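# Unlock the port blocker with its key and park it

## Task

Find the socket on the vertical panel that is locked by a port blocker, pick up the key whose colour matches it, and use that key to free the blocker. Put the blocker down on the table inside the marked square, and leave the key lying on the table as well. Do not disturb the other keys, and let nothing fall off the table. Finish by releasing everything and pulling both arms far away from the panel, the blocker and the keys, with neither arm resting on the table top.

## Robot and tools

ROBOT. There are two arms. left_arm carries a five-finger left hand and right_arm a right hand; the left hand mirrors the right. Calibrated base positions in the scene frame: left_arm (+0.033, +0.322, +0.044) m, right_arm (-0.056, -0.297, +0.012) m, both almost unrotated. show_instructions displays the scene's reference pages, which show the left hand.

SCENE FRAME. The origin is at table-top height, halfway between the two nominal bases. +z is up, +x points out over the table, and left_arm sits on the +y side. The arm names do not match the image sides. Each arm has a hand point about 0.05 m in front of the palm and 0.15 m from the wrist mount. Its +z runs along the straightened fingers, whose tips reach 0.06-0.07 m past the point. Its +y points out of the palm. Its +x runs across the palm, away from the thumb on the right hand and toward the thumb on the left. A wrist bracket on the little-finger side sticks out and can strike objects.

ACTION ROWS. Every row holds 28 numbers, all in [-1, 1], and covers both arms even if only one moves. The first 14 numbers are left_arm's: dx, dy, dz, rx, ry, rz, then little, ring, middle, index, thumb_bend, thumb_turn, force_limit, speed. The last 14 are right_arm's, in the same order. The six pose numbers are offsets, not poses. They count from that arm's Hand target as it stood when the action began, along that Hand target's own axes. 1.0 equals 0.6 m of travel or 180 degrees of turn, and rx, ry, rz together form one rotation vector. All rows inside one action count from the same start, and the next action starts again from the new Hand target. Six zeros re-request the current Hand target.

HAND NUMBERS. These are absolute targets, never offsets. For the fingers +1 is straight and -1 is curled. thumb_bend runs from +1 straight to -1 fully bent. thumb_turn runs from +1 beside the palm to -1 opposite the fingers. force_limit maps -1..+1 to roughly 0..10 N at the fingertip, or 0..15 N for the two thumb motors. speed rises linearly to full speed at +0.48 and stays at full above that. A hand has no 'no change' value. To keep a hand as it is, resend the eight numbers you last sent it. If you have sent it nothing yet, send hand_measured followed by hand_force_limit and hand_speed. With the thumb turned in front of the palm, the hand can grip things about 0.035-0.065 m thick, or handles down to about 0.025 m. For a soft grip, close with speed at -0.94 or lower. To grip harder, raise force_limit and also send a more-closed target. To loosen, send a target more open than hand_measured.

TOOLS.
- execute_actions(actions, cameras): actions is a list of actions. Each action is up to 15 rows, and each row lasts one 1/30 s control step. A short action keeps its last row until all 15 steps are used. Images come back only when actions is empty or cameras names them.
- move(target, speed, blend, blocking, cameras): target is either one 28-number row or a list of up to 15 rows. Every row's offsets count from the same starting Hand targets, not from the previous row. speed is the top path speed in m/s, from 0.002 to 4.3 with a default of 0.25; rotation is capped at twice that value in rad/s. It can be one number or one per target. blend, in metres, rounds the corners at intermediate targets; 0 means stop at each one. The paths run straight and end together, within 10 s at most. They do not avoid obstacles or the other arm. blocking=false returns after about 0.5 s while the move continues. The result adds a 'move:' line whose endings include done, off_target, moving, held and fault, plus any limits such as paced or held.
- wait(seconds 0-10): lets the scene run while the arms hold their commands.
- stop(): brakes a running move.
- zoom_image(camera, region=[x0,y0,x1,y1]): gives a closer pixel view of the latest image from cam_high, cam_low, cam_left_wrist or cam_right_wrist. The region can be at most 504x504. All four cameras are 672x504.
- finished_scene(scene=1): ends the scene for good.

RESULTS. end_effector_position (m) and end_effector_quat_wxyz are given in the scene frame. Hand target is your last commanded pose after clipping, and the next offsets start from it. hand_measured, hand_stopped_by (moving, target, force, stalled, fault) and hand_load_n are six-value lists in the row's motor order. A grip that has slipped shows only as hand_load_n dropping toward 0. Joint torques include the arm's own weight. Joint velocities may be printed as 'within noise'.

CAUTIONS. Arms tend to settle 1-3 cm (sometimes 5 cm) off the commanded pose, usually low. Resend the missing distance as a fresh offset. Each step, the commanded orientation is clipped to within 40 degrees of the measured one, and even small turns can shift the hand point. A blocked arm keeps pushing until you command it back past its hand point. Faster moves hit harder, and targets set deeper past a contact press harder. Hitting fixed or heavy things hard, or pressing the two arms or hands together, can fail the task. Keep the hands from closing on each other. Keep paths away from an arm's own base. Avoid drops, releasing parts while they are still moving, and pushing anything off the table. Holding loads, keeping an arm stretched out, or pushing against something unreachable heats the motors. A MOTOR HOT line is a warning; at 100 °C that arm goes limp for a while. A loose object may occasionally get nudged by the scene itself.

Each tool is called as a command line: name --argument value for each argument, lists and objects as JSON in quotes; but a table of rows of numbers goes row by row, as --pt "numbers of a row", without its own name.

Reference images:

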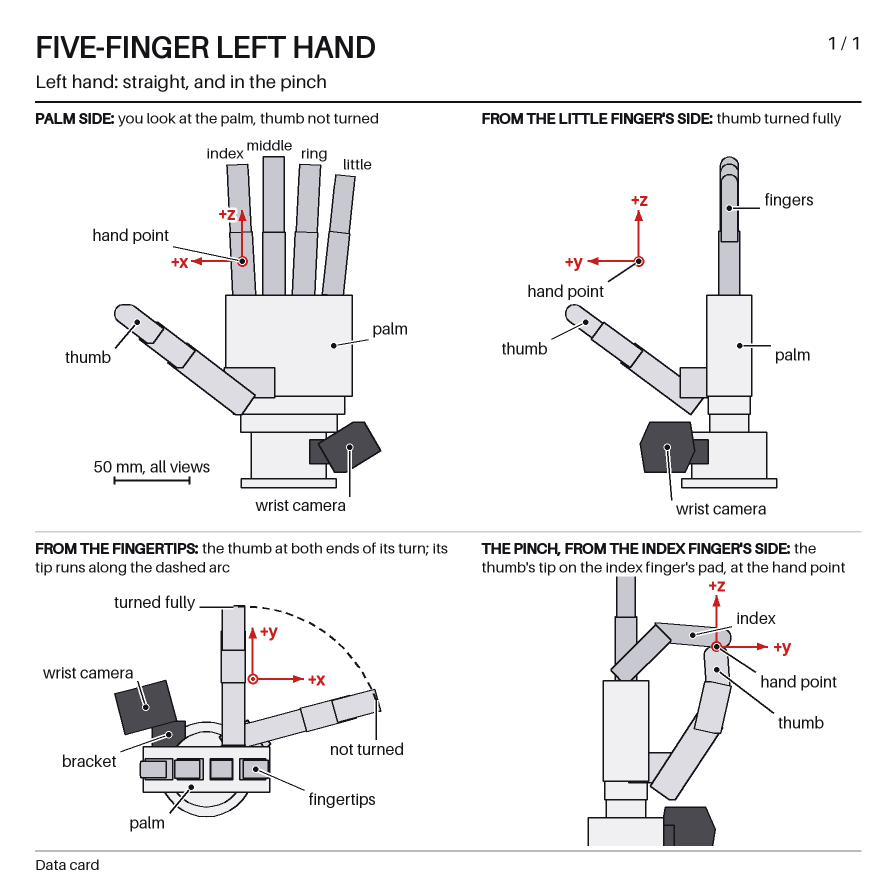

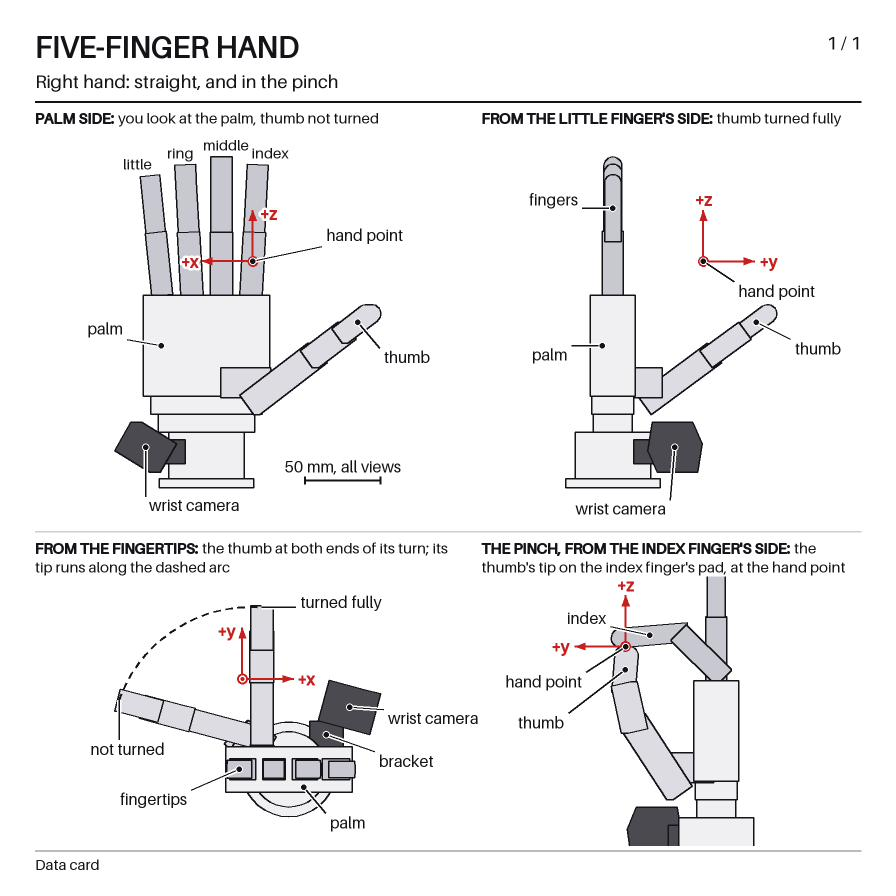

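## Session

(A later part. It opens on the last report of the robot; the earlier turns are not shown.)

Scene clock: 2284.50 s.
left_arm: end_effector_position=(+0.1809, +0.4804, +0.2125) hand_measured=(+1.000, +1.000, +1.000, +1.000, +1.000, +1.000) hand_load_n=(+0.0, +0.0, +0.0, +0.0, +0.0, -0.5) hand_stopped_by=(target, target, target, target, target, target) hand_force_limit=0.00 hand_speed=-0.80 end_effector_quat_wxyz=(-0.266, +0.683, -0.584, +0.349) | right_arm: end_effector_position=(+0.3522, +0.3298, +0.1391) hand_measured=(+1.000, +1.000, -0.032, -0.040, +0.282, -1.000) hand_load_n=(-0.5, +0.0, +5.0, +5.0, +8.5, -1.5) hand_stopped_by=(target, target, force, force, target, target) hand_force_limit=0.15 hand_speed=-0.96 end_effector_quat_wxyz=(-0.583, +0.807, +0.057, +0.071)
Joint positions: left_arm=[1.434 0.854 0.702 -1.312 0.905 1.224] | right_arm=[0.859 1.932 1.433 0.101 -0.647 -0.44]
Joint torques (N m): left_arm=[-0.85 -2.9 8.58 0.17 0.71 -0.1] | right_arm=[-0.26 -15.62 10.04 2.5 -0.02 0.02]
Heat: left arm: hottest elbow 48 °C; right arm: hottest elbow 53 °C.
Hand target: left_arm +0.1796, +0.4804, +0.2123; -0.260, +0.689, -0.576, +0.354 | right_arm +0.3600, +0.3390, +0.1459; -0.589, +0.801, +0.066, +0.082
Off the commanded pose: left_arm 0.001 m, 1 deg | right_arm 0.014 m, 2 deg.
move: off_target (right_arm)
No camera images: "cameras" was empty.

move --pt "0 0 0 0 0 0 1 1 1 1 1 1 0.0 -0.8 -0.0411 -0.0069 -0.0017 0 0 0 1 1 -0.12 -0.13 0.28 -1 0.15 -0.96" --pt "0 0 0 0 0 0 1 1 1 1 1 1 0.0 -0.8 0.0062 0.0029 0.0008 0 0 0 1 1 -0.12 -0.13 0.28 -1 0.15 -0.96" --speed 0.05 --cameras '["cam_low","cam_left_wrist","cam_right_wrist","cam_high"]'

zoom_image --camera "cam_right_wrist" --region '[430, 70, 550, 160]'

zoom_image --camera "cam_left_wrist" --region '[380, 225, 425, 265]'

zoom_image --camera "cam_high" --region '[405, 180, 450, 220]'

zoom_image --camera "cam_low" --region '[280, 220, 320, 250]'

Scene clock: 2309.17 s.
left_arm: end_effector_position=(+0.1809, +0.4804, +0.2125) hand_measured=(+1.000, +1.000, +1.000, +1.000, +1.000, +1.000) hand_load_n=(+0.0, +0.0, +0.0, +0.0, +0.0, +0.0) hand_stopped_by=(target, target, target, target, target, target) hand_force_limit=0.00 hand_speed=-0.80 end_effector_quat_wxyz=(-0.266, +0.683, -0.584, +0.349) | right_arm: end_effector_position=(+0.3503, +0.3285, +0.1337) hand_measured=(+1.000, +1.000, -0.032, -0.040, +0.282, -1.000) hand_load_n=(-0.5, +0.0, +5.5, +5.5, +8.5, -1.0) hand_stopped_by=(target, target, force, force, target, target) hand_force_limit=0.15 hand_speed=-0.96 end_effector_quat_wxyz=(-0.584, +0.807, +0.057, +0.072)
Joint positions: left_arm=[1.434 0.854 0.702 -1.312 0.905 1.224] | right_arm=[0.86 1.933 1.418 0.12 -0.644 -0.44]
Joint torques (N m): left_arm=[-0.79 -2.84 8.59 0.2 0.71 -0.1] | right_arm=[-0.79 -15.21 11.6 1.73 -0.31 -0.01]
Heat: left arm: hottest elbow 48 °C; right arm: hottest elbow 51 °C.
Hand target: left_arm +0.1796, +0.4804, +0.2123; -0.260, +0.689, -0.576, +0.354 | right_arm +0.3639, +0.3390, +0.1447; -0.589, +0.801, +0.066, +0.082
Off the commanded pose: left_arm 0.001 m, 1 deg | right_arm 0.021 m, 2 deg.
move: off_target (right_arm)

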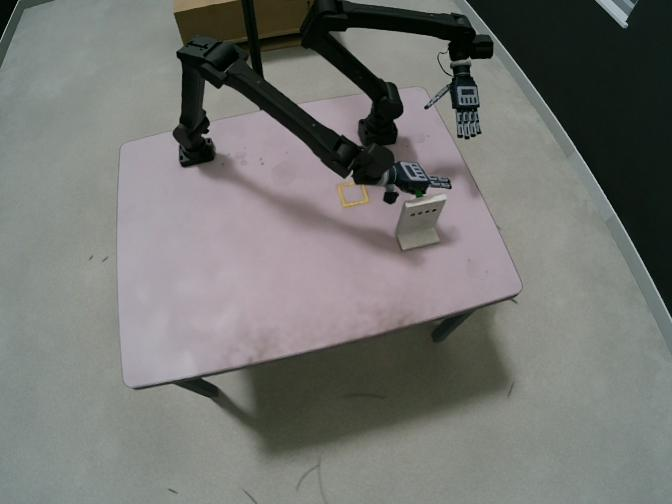

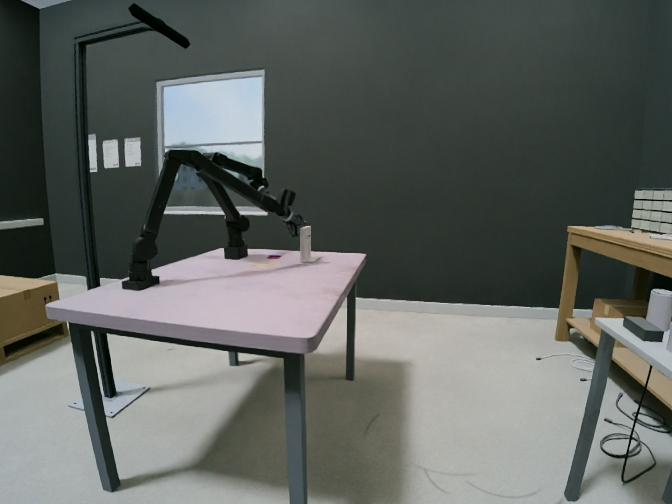

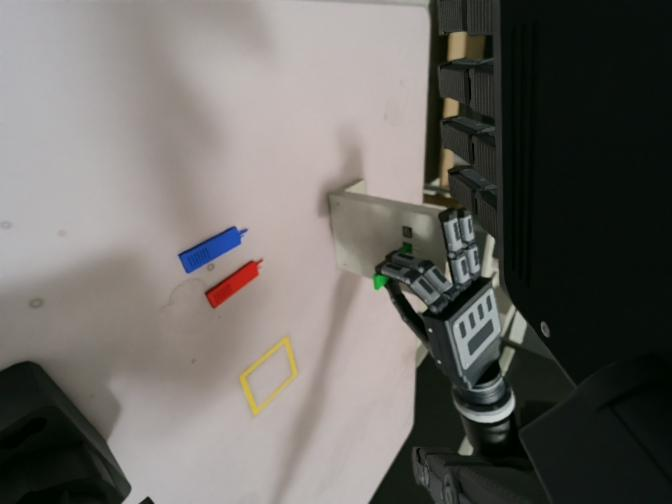

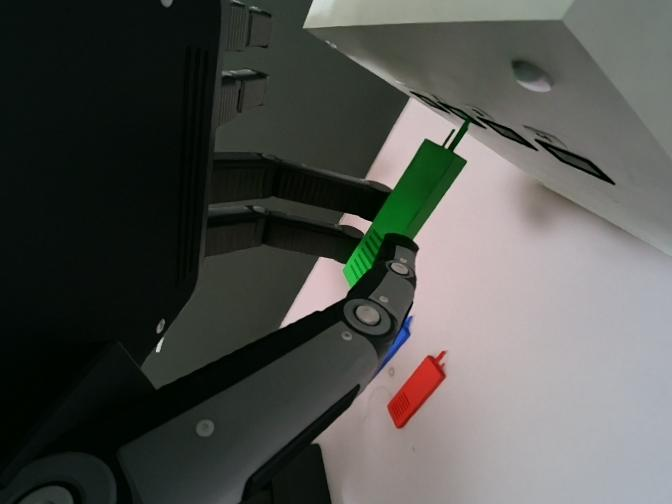

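Scaled by 4.200 from the camera's 672x504 image, which has a finer 960x720 frame.

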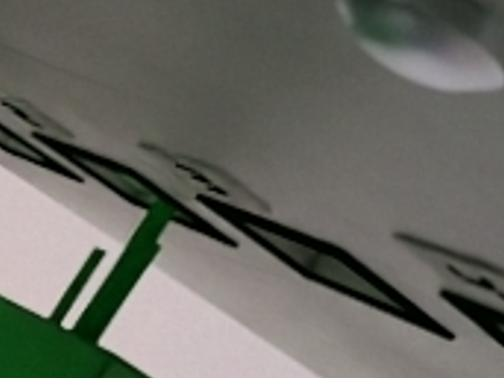

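Scaled by 11.200 from the camera's 672x504 image, which has a finer 960x720 frame.

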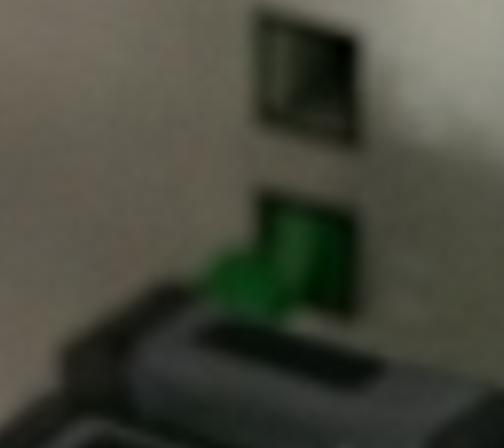

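Scaled by 11.200 from the camera's 672x504 image, which has a finer 960x720 frame.

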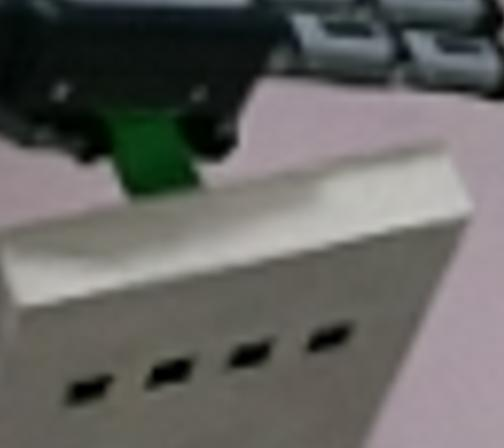

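Scaled by 12.600 from the camera's 672x504 image, which has a finer 960x720 frame.

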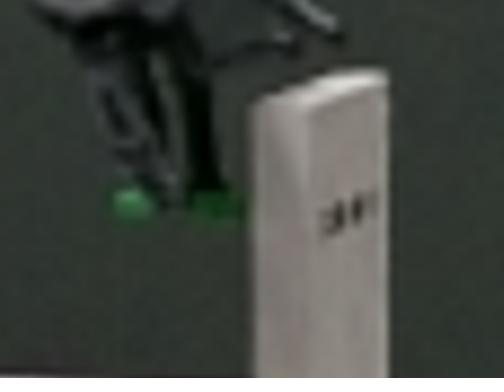

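zoom_image --camera "cam_left_wrist" --region '[310, 160, 490, 300]'

Scaled by 2.800 from the camera's 672x504 image, which has a finer 960x720 frame.

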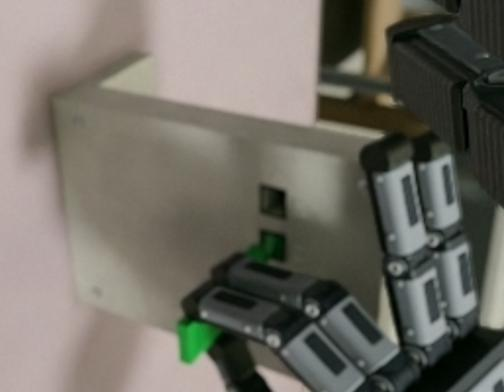

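zoom_image --camera "cam_right_wrist" --region '[434, 85, 504, 145]'

zoom_image --camera "cam_left_wrist" --region '[390, 232, 420, 262]'

Scaled by 7.200 from the camera's 672x504 image, which has a finer 960x720 frame.

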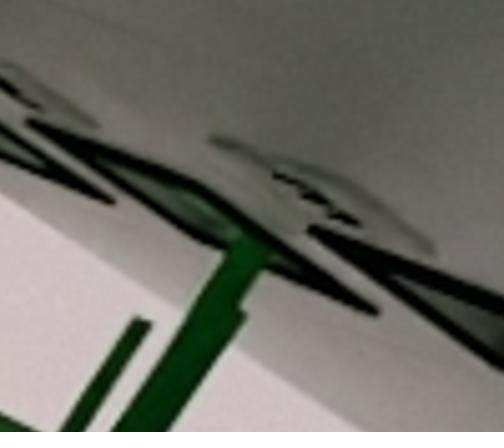

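Scaled by 16.800 from the camera's 672x504 image, which has a finer 960x720 frame.

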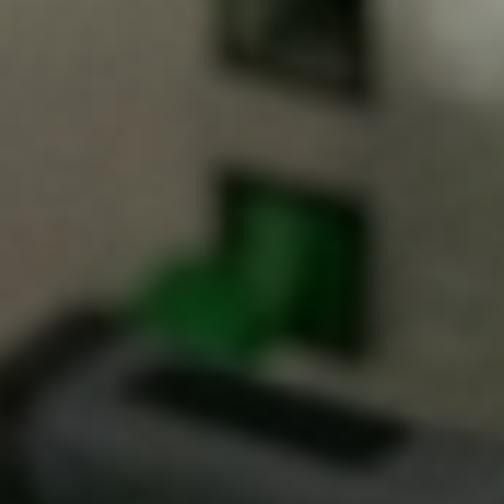

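zoom_image --camera "cam_right_wrist" --region '[456, 104, 486, 134]'

Scaled by 16.800 from the camera's 672x504 image, which has a finer 960x720 frame.

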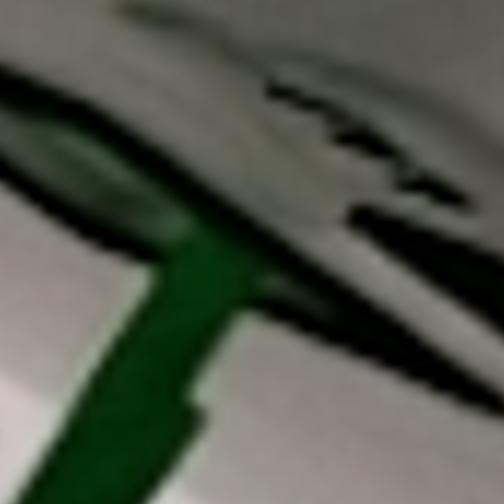

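move --pt "0 0 0 0 0 0 1 1 1 1 1 1 0.0 -0.8 -0.0243 -0.0065 0.0017 0 0 0 1 1 -0.12 -0.13 0.28 -1 0.15 -0.96" --pt "0 0 0 0 0 0 1 1 1 1 1 1 0.0 -0.8 0.0002 -0.0015 0.003 0 0 0 1 1 -0.12 -0.13 0.28 -1 0.15 -0.96" --speed 0.05 --cameras '["cam_low","cam_left_wrist","cam_right_wrist","cam_high"]'

zoom_image --camera "cam_right_wrist" --region '[450, 94, 490, 134]'

zoom_image --camera "cam_left_wrist" --region '[390, 232, 420, 262]'

zoom_image --camera "cam_high" --region '[405, 180, 450, 220]'

zoom_image --camera "cam_low" --region '[280, 220, 320, 250]'

Scene clock: 2545.30 s.
left_arm: end_effector_position=(+0.1809, +0.4804, +0.2125) hand_measured=(+1.000, +1.000, +1.000, +1.000, +1.000, +1.000) hand_load_n=(+0.0, +0.0, +0.0, +0.0, +0.0, +0.0) hand_stopped_by=(target, target, target, target, target, target) hand_force_limit=0.00 hand_speed=-0.80 end_effector_quat_wxyz=(-0.266, +0.683, -0.584, +0.349) | right_arm: end_effector_position=(+0.3482, +0.3323, +0.1352) hand_measured=(+1.000, +1.000, -0.032, -0.040, +0.282, -1.000) hand_load_n=(-0.5, +0.0, +5.5, +5.5, +9.0, -1.0) hand_stopped_by=(target, target, force, force, target, target) hand_force_limit=0.15 hand_speed=-0.96 end_effector_quat_wxyz=(-0.584, +0.806, +0.060, +0.072)
Joint positions: left_arm=[1.434 0.854 0.702 -1.312 0.905 1.224] | right_arm=[0.867 1.935 1.424 0.118 -0.642 -0.44]
Joint torques (N m): left_arm=[-0.85 -3.02 8.58 0.18 0.71 -0.1] | right_arm=[-1.2 -15.27 11.54 1.61 -0.33 0]
Heat: left arm: hottest elbow 49 °C; right arm: hottest elbow 60 °C.
Hand target: left_arm +0.1796, +0.4804, +0.2123; -0.260, +0.689, -0.576, +0.354 | right_arm +0.3640, +0.3409, +0.1449; -0.589, +0.801, +0.065, +0.082
Off the commanded pose: left_arm 0.001 m, 1 deg | right_arm 0.020 m, 2 deg.
move: off_target (right_arm)

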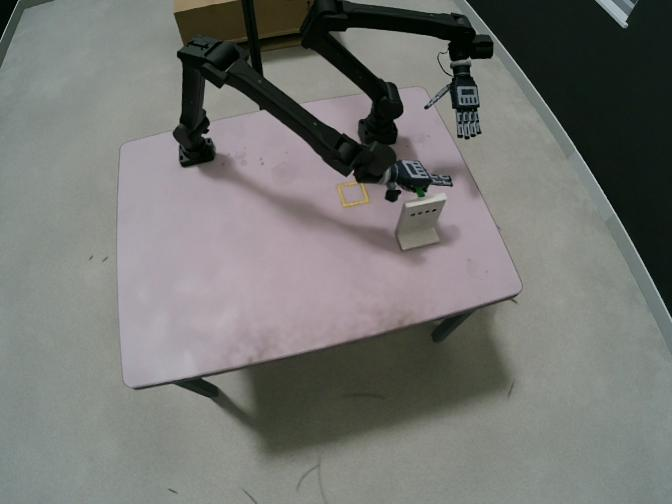

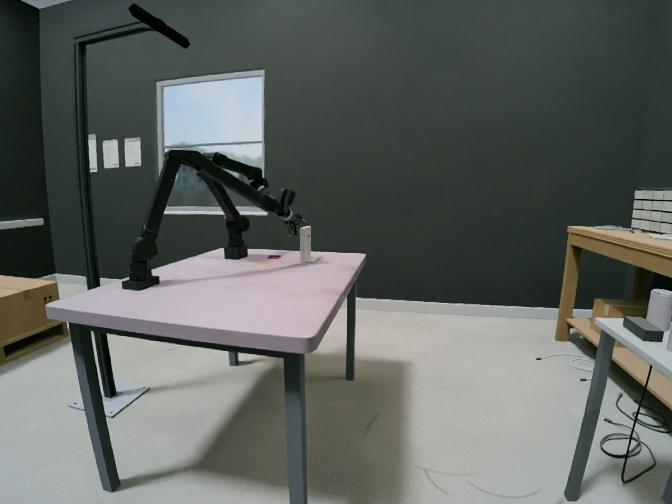

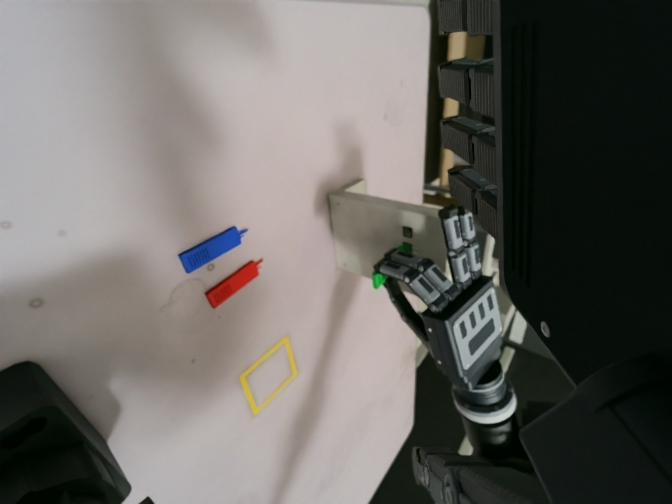

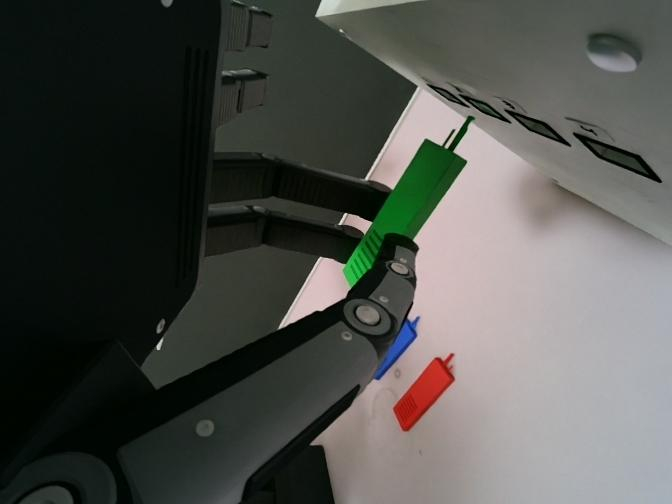

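Scaled by 12.600 from the camera's 672x504 image, which has a finer 960x720 frame.

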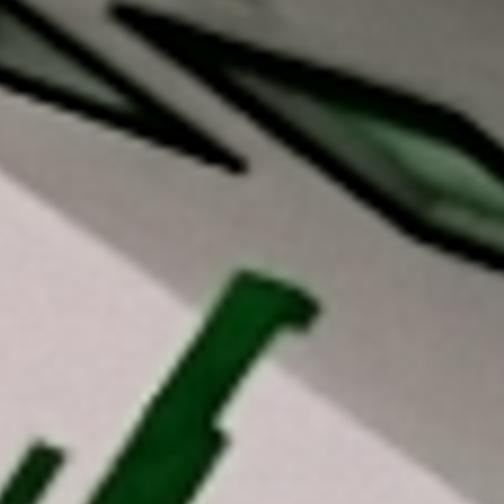

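Scaled by 16.800 from the camera's 672x504 image, which has a finer 960x720 frame.

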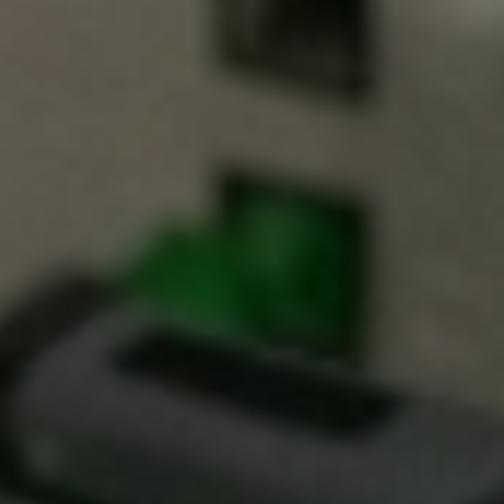

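Scaled by 11.200 from the camera's 672x504 image, which has a finer 960x720 frame.

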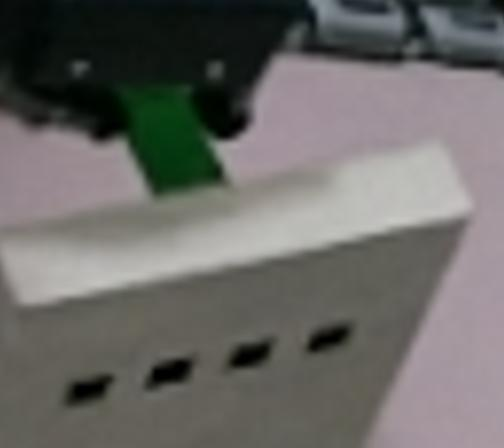

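Scaled by 12.600 from the camera's 672x504 image, which has a finer 960x720 frame.

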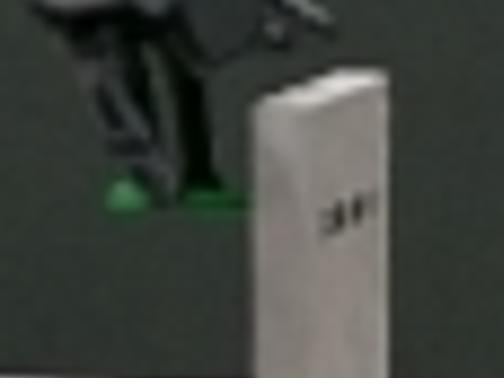

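move --pt "0 0 0 0 0 0 1 1 1 1 1 1 0.0 -0.8 -0.0248 -0.0033 -0.002 0 0 0 1 1 -0.12 -0.13 0.28 -1 0.15 -0.96" --pt "0 0 0 0 0 0 1 1 1 1 1 1 0.0 -0.8 0.0013 0.0019 -0.0007 0 0 0 1 1 -0.12 -0.13 0.28 -1 0.15 -0.96" --speed 0.05 --cameras '["cam_low","cam_left_wrist","cam_right_wrist","cam_high"]'

zoom_image --camera "cam_right_wrist" --region '[450, 94, 490, 134]'

zoom_image --camera "cam_left_wrist" --region '[390, 232, 420, 262]'

zoom_image --camera "cam_high" --region '[405, 180, 450, 220]'

zoom_image --camera "cam_low" --region '[280, 220, 320, 250]'

Scene clock: 2577.23 s.
left_arm: end_effector_position=(+0.1809, +0.4804, +0.2125) hand_measured=(+1.000, +1.000, +1.000, +1.000, +1.000, +1.000) hand_load_n=(+0.0, +0.0, +0.0, +0.0, +0.0, -0.5) hand_stopped_by=(target, target, target, target, target, target) hand_force_limit=0.00 hand_speed=-0.80 end_effector_quat_wxyz=(-0.266, +0.683, -0.584, +0.349) | right_arm: end_effector_position=(+0.3486, +0.3318, +0.1347) hand_measured=(+1.000, +1.000, -0.032, -0.040, +0.282, -1.000) hand_load_n=(+0.0, +0.0, +5.5, +5.0, +8.5, -1.0) hand_stopped_by=(target, target, force, force, target, target) hand_force_limit=0.15 hand_speed=-0.96 end_effector_quat_wxyz=(-0.584, +0.806, +0.059, +0.071)
Joint positions: left_arm=[1.434 0.854 0.702 -1.312 0.905 1.224] | right_arm=[0.865 1.936 1.424 0.118 -0.643 -0.44]
Joint torques (N m): left_arm=[-0.85 -2.96 8.59 0.16 0.71 -0.1] | right_arm=[-1.32 -14.97 11.52 1.73 -0.34 -0.01]
Heat: left arm: hottest elbow 49 °C; right arm: hottest elbow 62 °C.
Hand target: left_arm +0.1796, +0.4804, +0.2123; -0.260, +0.689, -0.576, +0.354 | right_arm +0.3651, +0.3401, +0.1442; -0.589, +0.801, +0.065, +0.082
Off the commanded pose: left_arm 0.001 m, 1 deg | right_arm 0.021 m, 2 deg.
move: off_target (right_arm)

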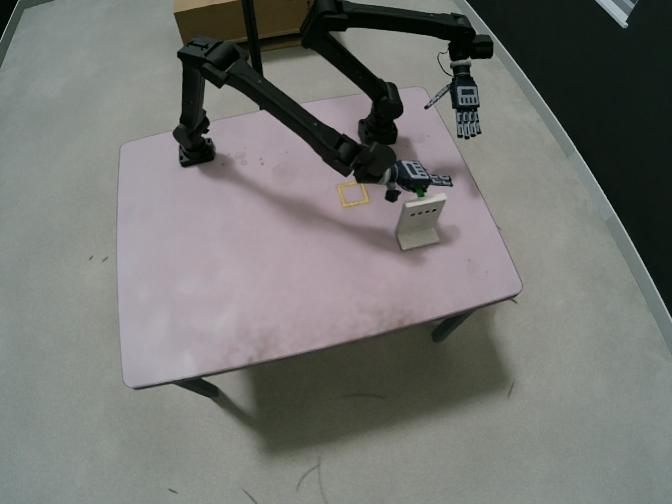

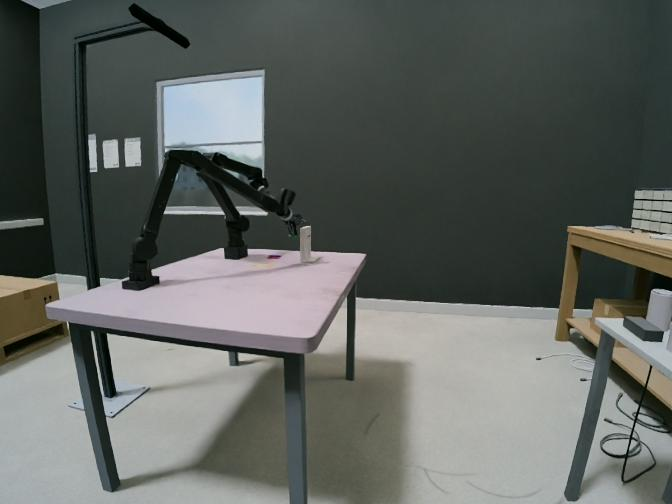

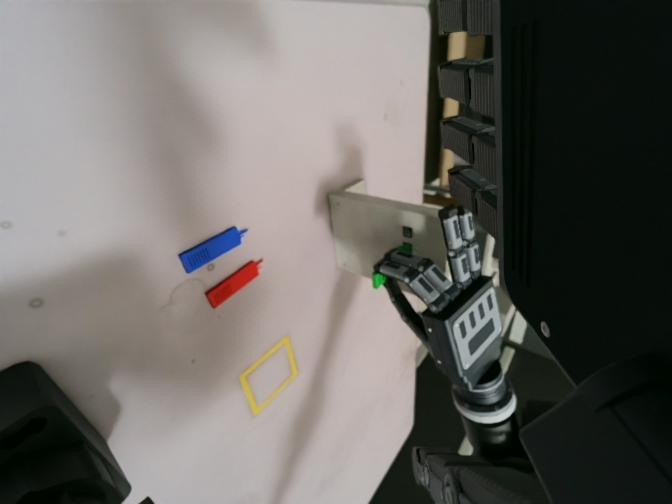

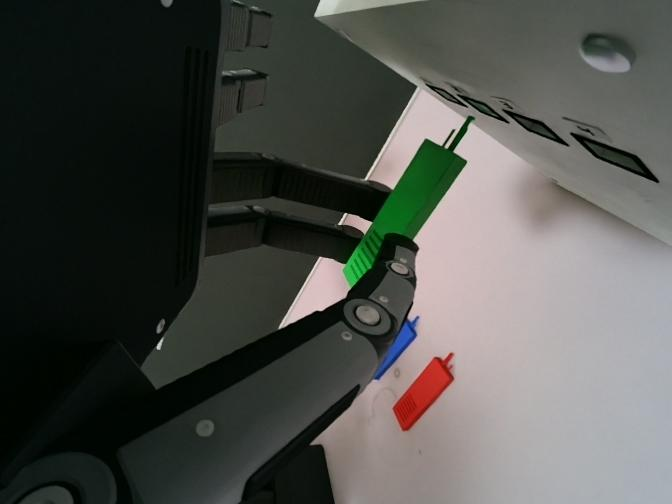

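Scaled by 12.600 from the camera's 672x504 image, which has a finer 960x720 frame.

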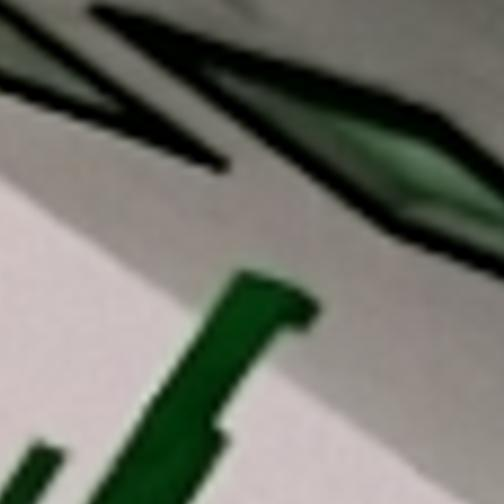

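Scaled by 16.800 from the camera's 672x504 image, which has a finer 960x720 frame.

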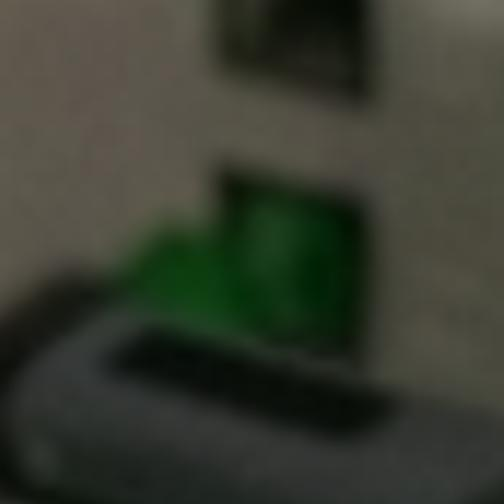

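Scaled by 11.200 from the camera's 672x504 image, which has a finer 960x720 frame.

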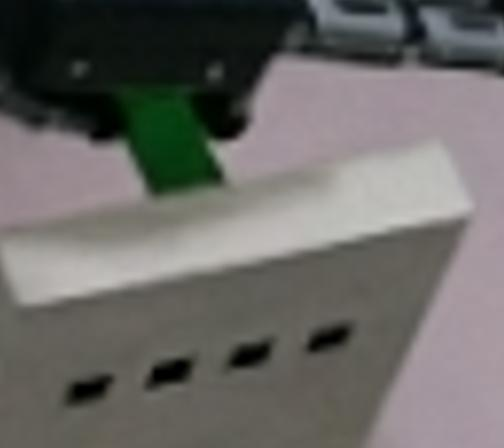

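Scaled by 12.600 from the camera's 672x504 image, which has a finer 960x720 frame.

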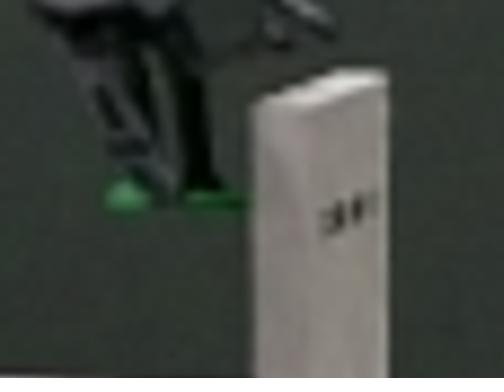

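move --target '[0,0,0,0,0,0,1,1,1,1,1,1,0.0,-0.8,0.0041,0.0037,-0.002,-0.0003,0.0016,0.0005,1,1,-0.12,-0.13,0.28,-1,0.15,-0.96]' --speed 0.04 --cameras '["cam_low","cam_left_wrist","cam_right_wrist","cam_high"]'

zoom_image --camera "cam_right_wrist" --region '[450, 94, 490, 134]'

zoom_image --camera "cam_left_wrist" --region '[390, 232, 420, 262]'

Scene clock: 2590.33 s.
left_arm: end_effector_position=(+0.1809, +0.4804, +0.2125) hand_measured=(+1.000, +1.000, +1.000, +1.000, +1.000, +1.000) hand_load_n=(+0.0, +0.0, +0.0, +0.0, +0.0, +0.0) hand_stopped_by=(target, target, target, target, target, target) hand_force_limit=0.00 hand_speed=-0.80 end_effector_quat_wxyz=(-0.266, +0.683, -0.584, +0.349) | right_arm: end_effector_position=(+0.3519, +0.3296, +0.1333) hand_measured=(+1.000, +1.000, -0.032, -0.040, +0.282, -1.000) hand_load_n=(+0.0, +0.0, +5.0, +5.0, +8.5, -1.0) hand_stopped_by=(target, target, force, force, target, target) hand_force_limit=0.15 hand_speed=-0.96 end_effector_quat_wxyz=(-0.583, +0.807, +0.057, +0.072)
Joint positions: left_arm=[1.434 0.854 0.702 -1.312 0.905 1.224] | right_arm=[0.86 1.938 1.424 0.118 -0.643 -0.44]
Joint torques (N m): left_arm=[-0.73 -2.9 8.59 0.23 0.71 -0.09] | right_arm=[-1.2 -15.44 11.41 1.85 -0.28 0]
Heat: left arm: hottest elbow 49 °C; right arm: hottest elbow 62 °C.
Hand target: left_arm +0.1796, +0.4804, +0.2123; -0.260, +0.689, -0.576, +0.354 | right_arm +0.3678, +0.3384, +0.1430; -0.589, +0.801, +0.063, +0.084
Off the commanded pose: left_arm 0.001 m, 1 deg | right_arm 0.021 m, 2 deg.
move: off_target (right_arm)

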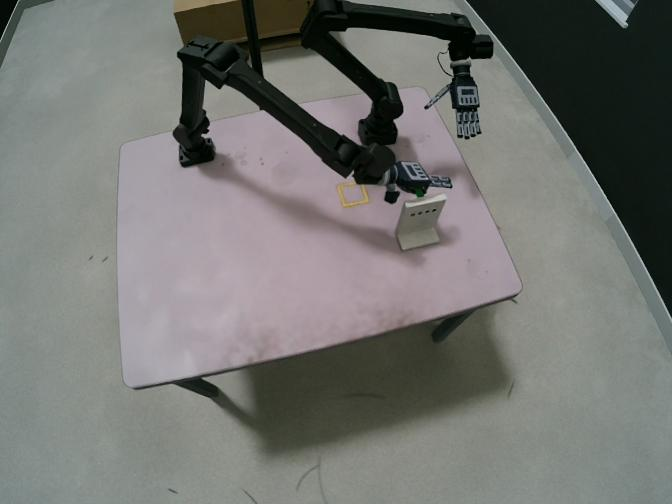

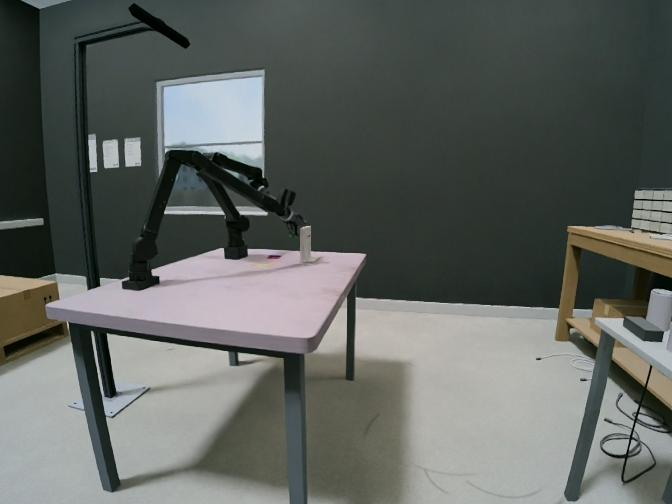

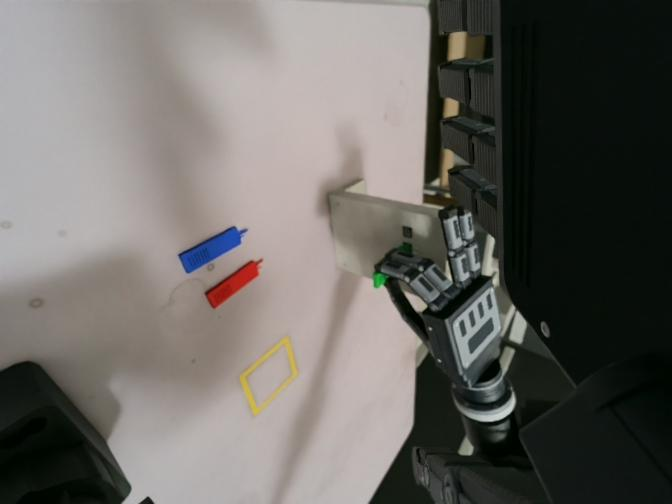

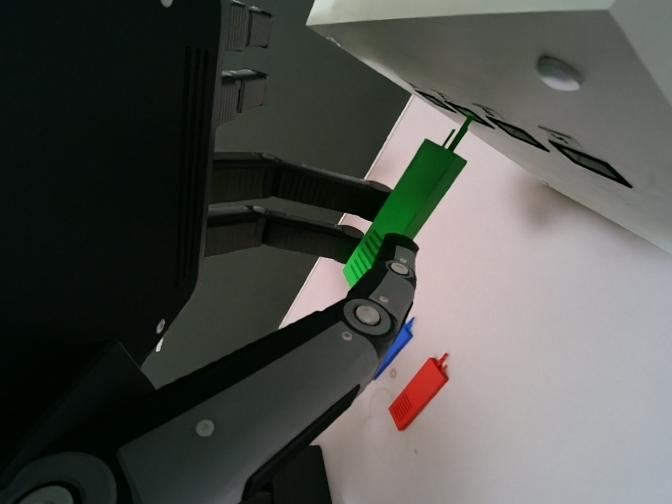

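Scaled by 12.600 from the camera's 672x504 image, which has a finer 960x720 frame.

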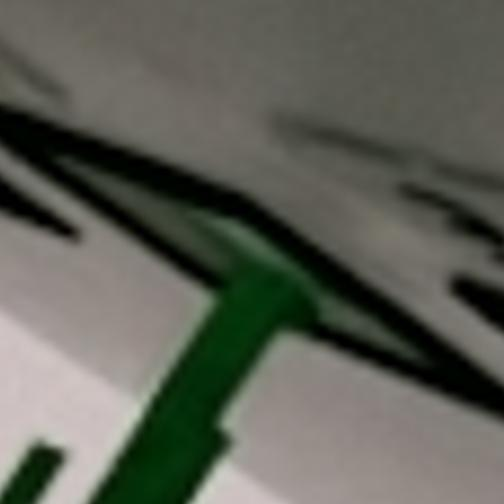

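Scaled by 16.800 from the camera's 672x504 image, which has a finer 960x720 frame.

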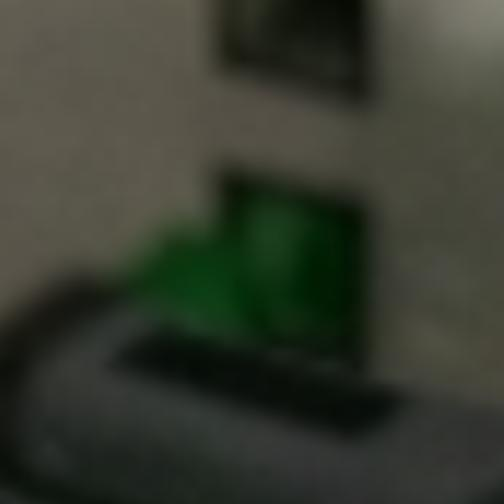

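zoom_image --camera "cam_high" --region '[405, 180, 450, 220]'

zoom_image --camera "cam_low" --region '[280, 220, 320, 250]'

Scaled by 11.200 from the camera's 672x504 image, which has a finer 960x720 frame.

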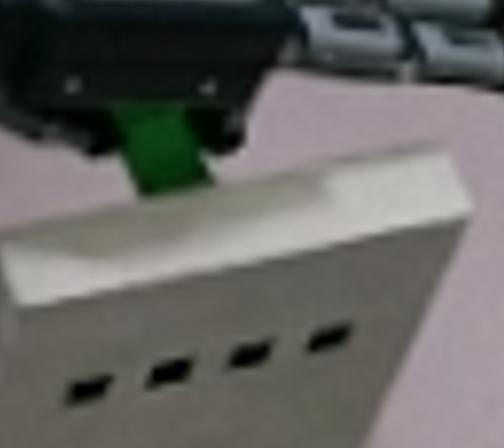

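Scaled by 12.600 from the camera's 672x504 image, which has a finer 960x720 frame.

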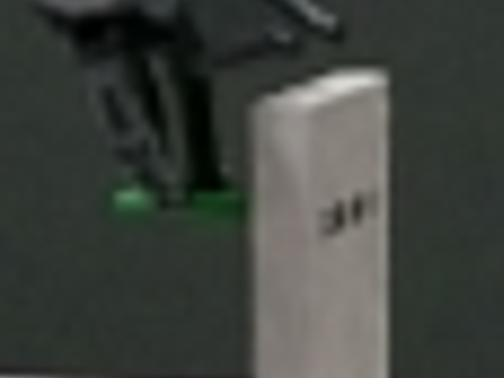

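move --target '[0,0,0,0,0,0,1,1,1,1,1,1,0.0,-0.8,0.0098,0.002,0.0005,0,0,0,1,1,-0.12,-0.13,0.28,-1,0.15,-0.96]' --speed 0.03 --cameras '["cam_low","cam_left_wrist","cam_right_wrist","cam_high"]'

zoom_image --camera "cam_right_wrist" --region '[430, 90, 490, 150]'

zoom_image --camera "cam_left_wrist" --region '[390, 232, 420, 262]'

Scene clock: 2628.43 s.
left_arm: end_effector_position=(+0.1809, +0.4804, +0.2125) hand_measured=(+1.000, +1.000, +1.000, +1.000, +1.000, +1.000) hand_load_n=(+0.0, +0.0, +0.0, +0.0, +0.0, +0.0) hand_stopped_by=(target, target, target, target, target, target) hand_force_limit=0.00 hand_speed=-0.80 end_effector_quat_wxyz=(-0.266, +0.683, -0.584, +0.349) | right_arm: end_effector_position=(+0.3529, +0.3304, +0.1323) hand_measured=(+1.000, +1.000, -0.032, -0.040, +0.282, -1.000) hand_load_n=(+0.0, +0.0, +5.0, +5.5, +8.5, +0.0) hand_stopped_by=(target, target, force, force, target, target) hand_force_limit=0.15 hand_speed=-0.96 end_effector_quat_wxyz=(-0.584, +0.807, +0.058, +0.068)
Joint positions: left_arm=[1.434 0.854 0.702 -1.312 0.905 1.224] | right_arm=[0.858 1.945 1.433 0.112 -0.653 -0.44]
Joint torques (N m): left_arm=[-0.56 -2.78 8.58 0.18 0.69 -0.09] | right_arm=[-1.55 -15.15 11.79 1.88 -0.16 -0.03]
Heat: left arm: hottest elbow 49 °C; right arm: hottest elbow 62 °C.
Hand target: left_arm +0.1796, +0.4804, +0.2123; -0.260, +0.689, -0.576, +0.354 | right_arm +0.3737, +0.3383, +0.1431; -0.589, +0.801, +0.063, +0.084
Off the commanded pose: left_arm 0.001 m, 1 deg | right_arm 0.025 m, 2 deg.
move: off_target (right_arm)

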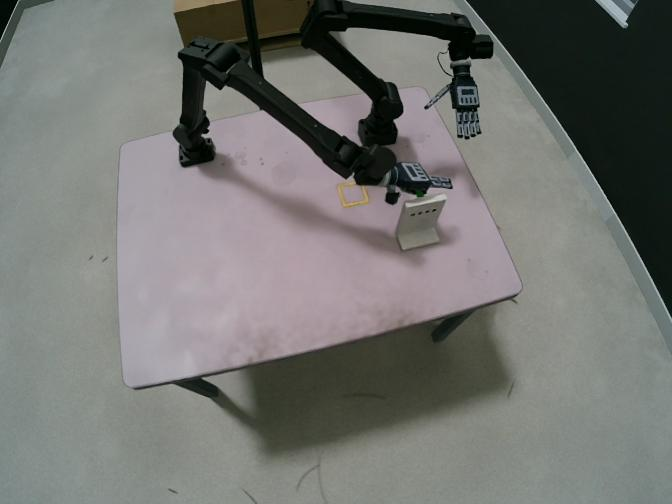

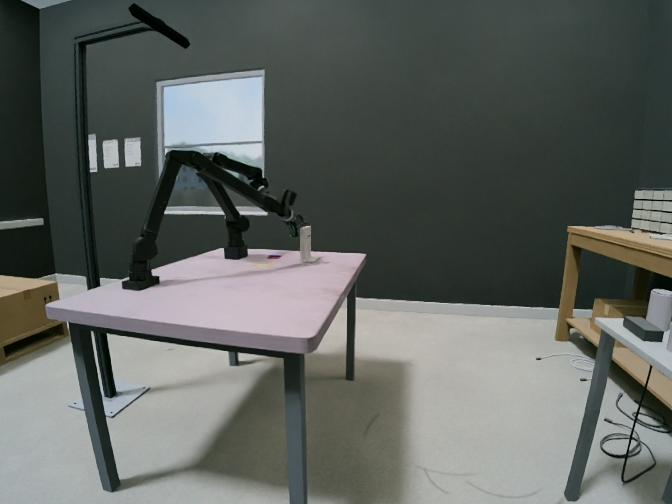

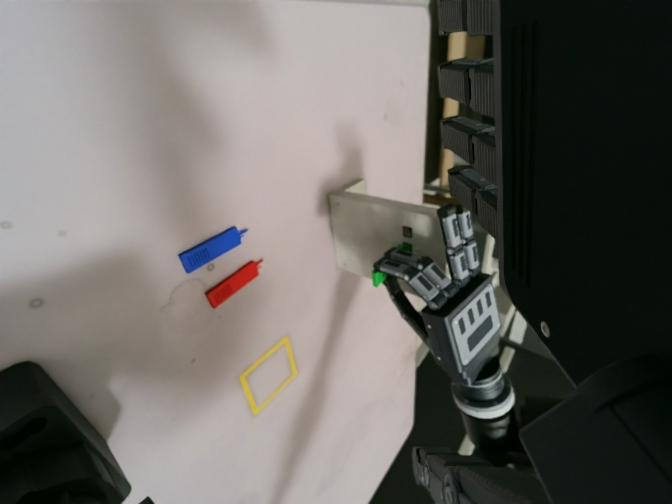

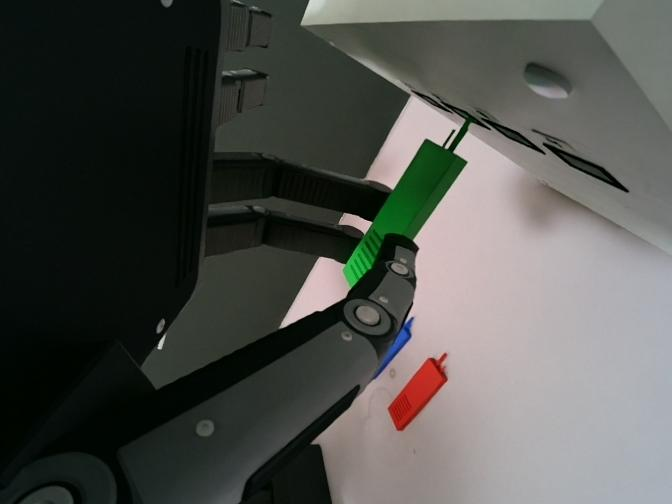

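Scaled by 8.400 from the camera's 672x504 image, which has a finer 960x720 frame.

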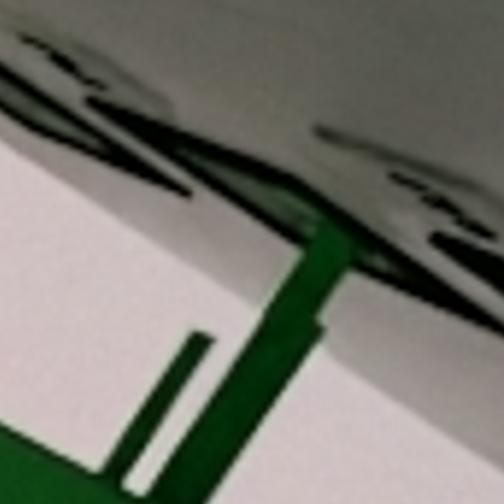

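Scaled by 16.800 from the camera's 672x504 image, which has a finer 960x720 frame.

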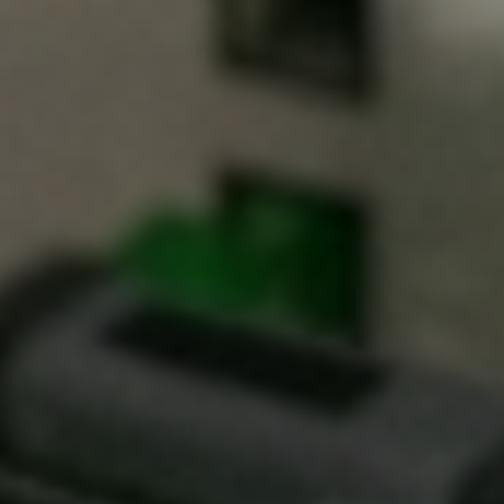

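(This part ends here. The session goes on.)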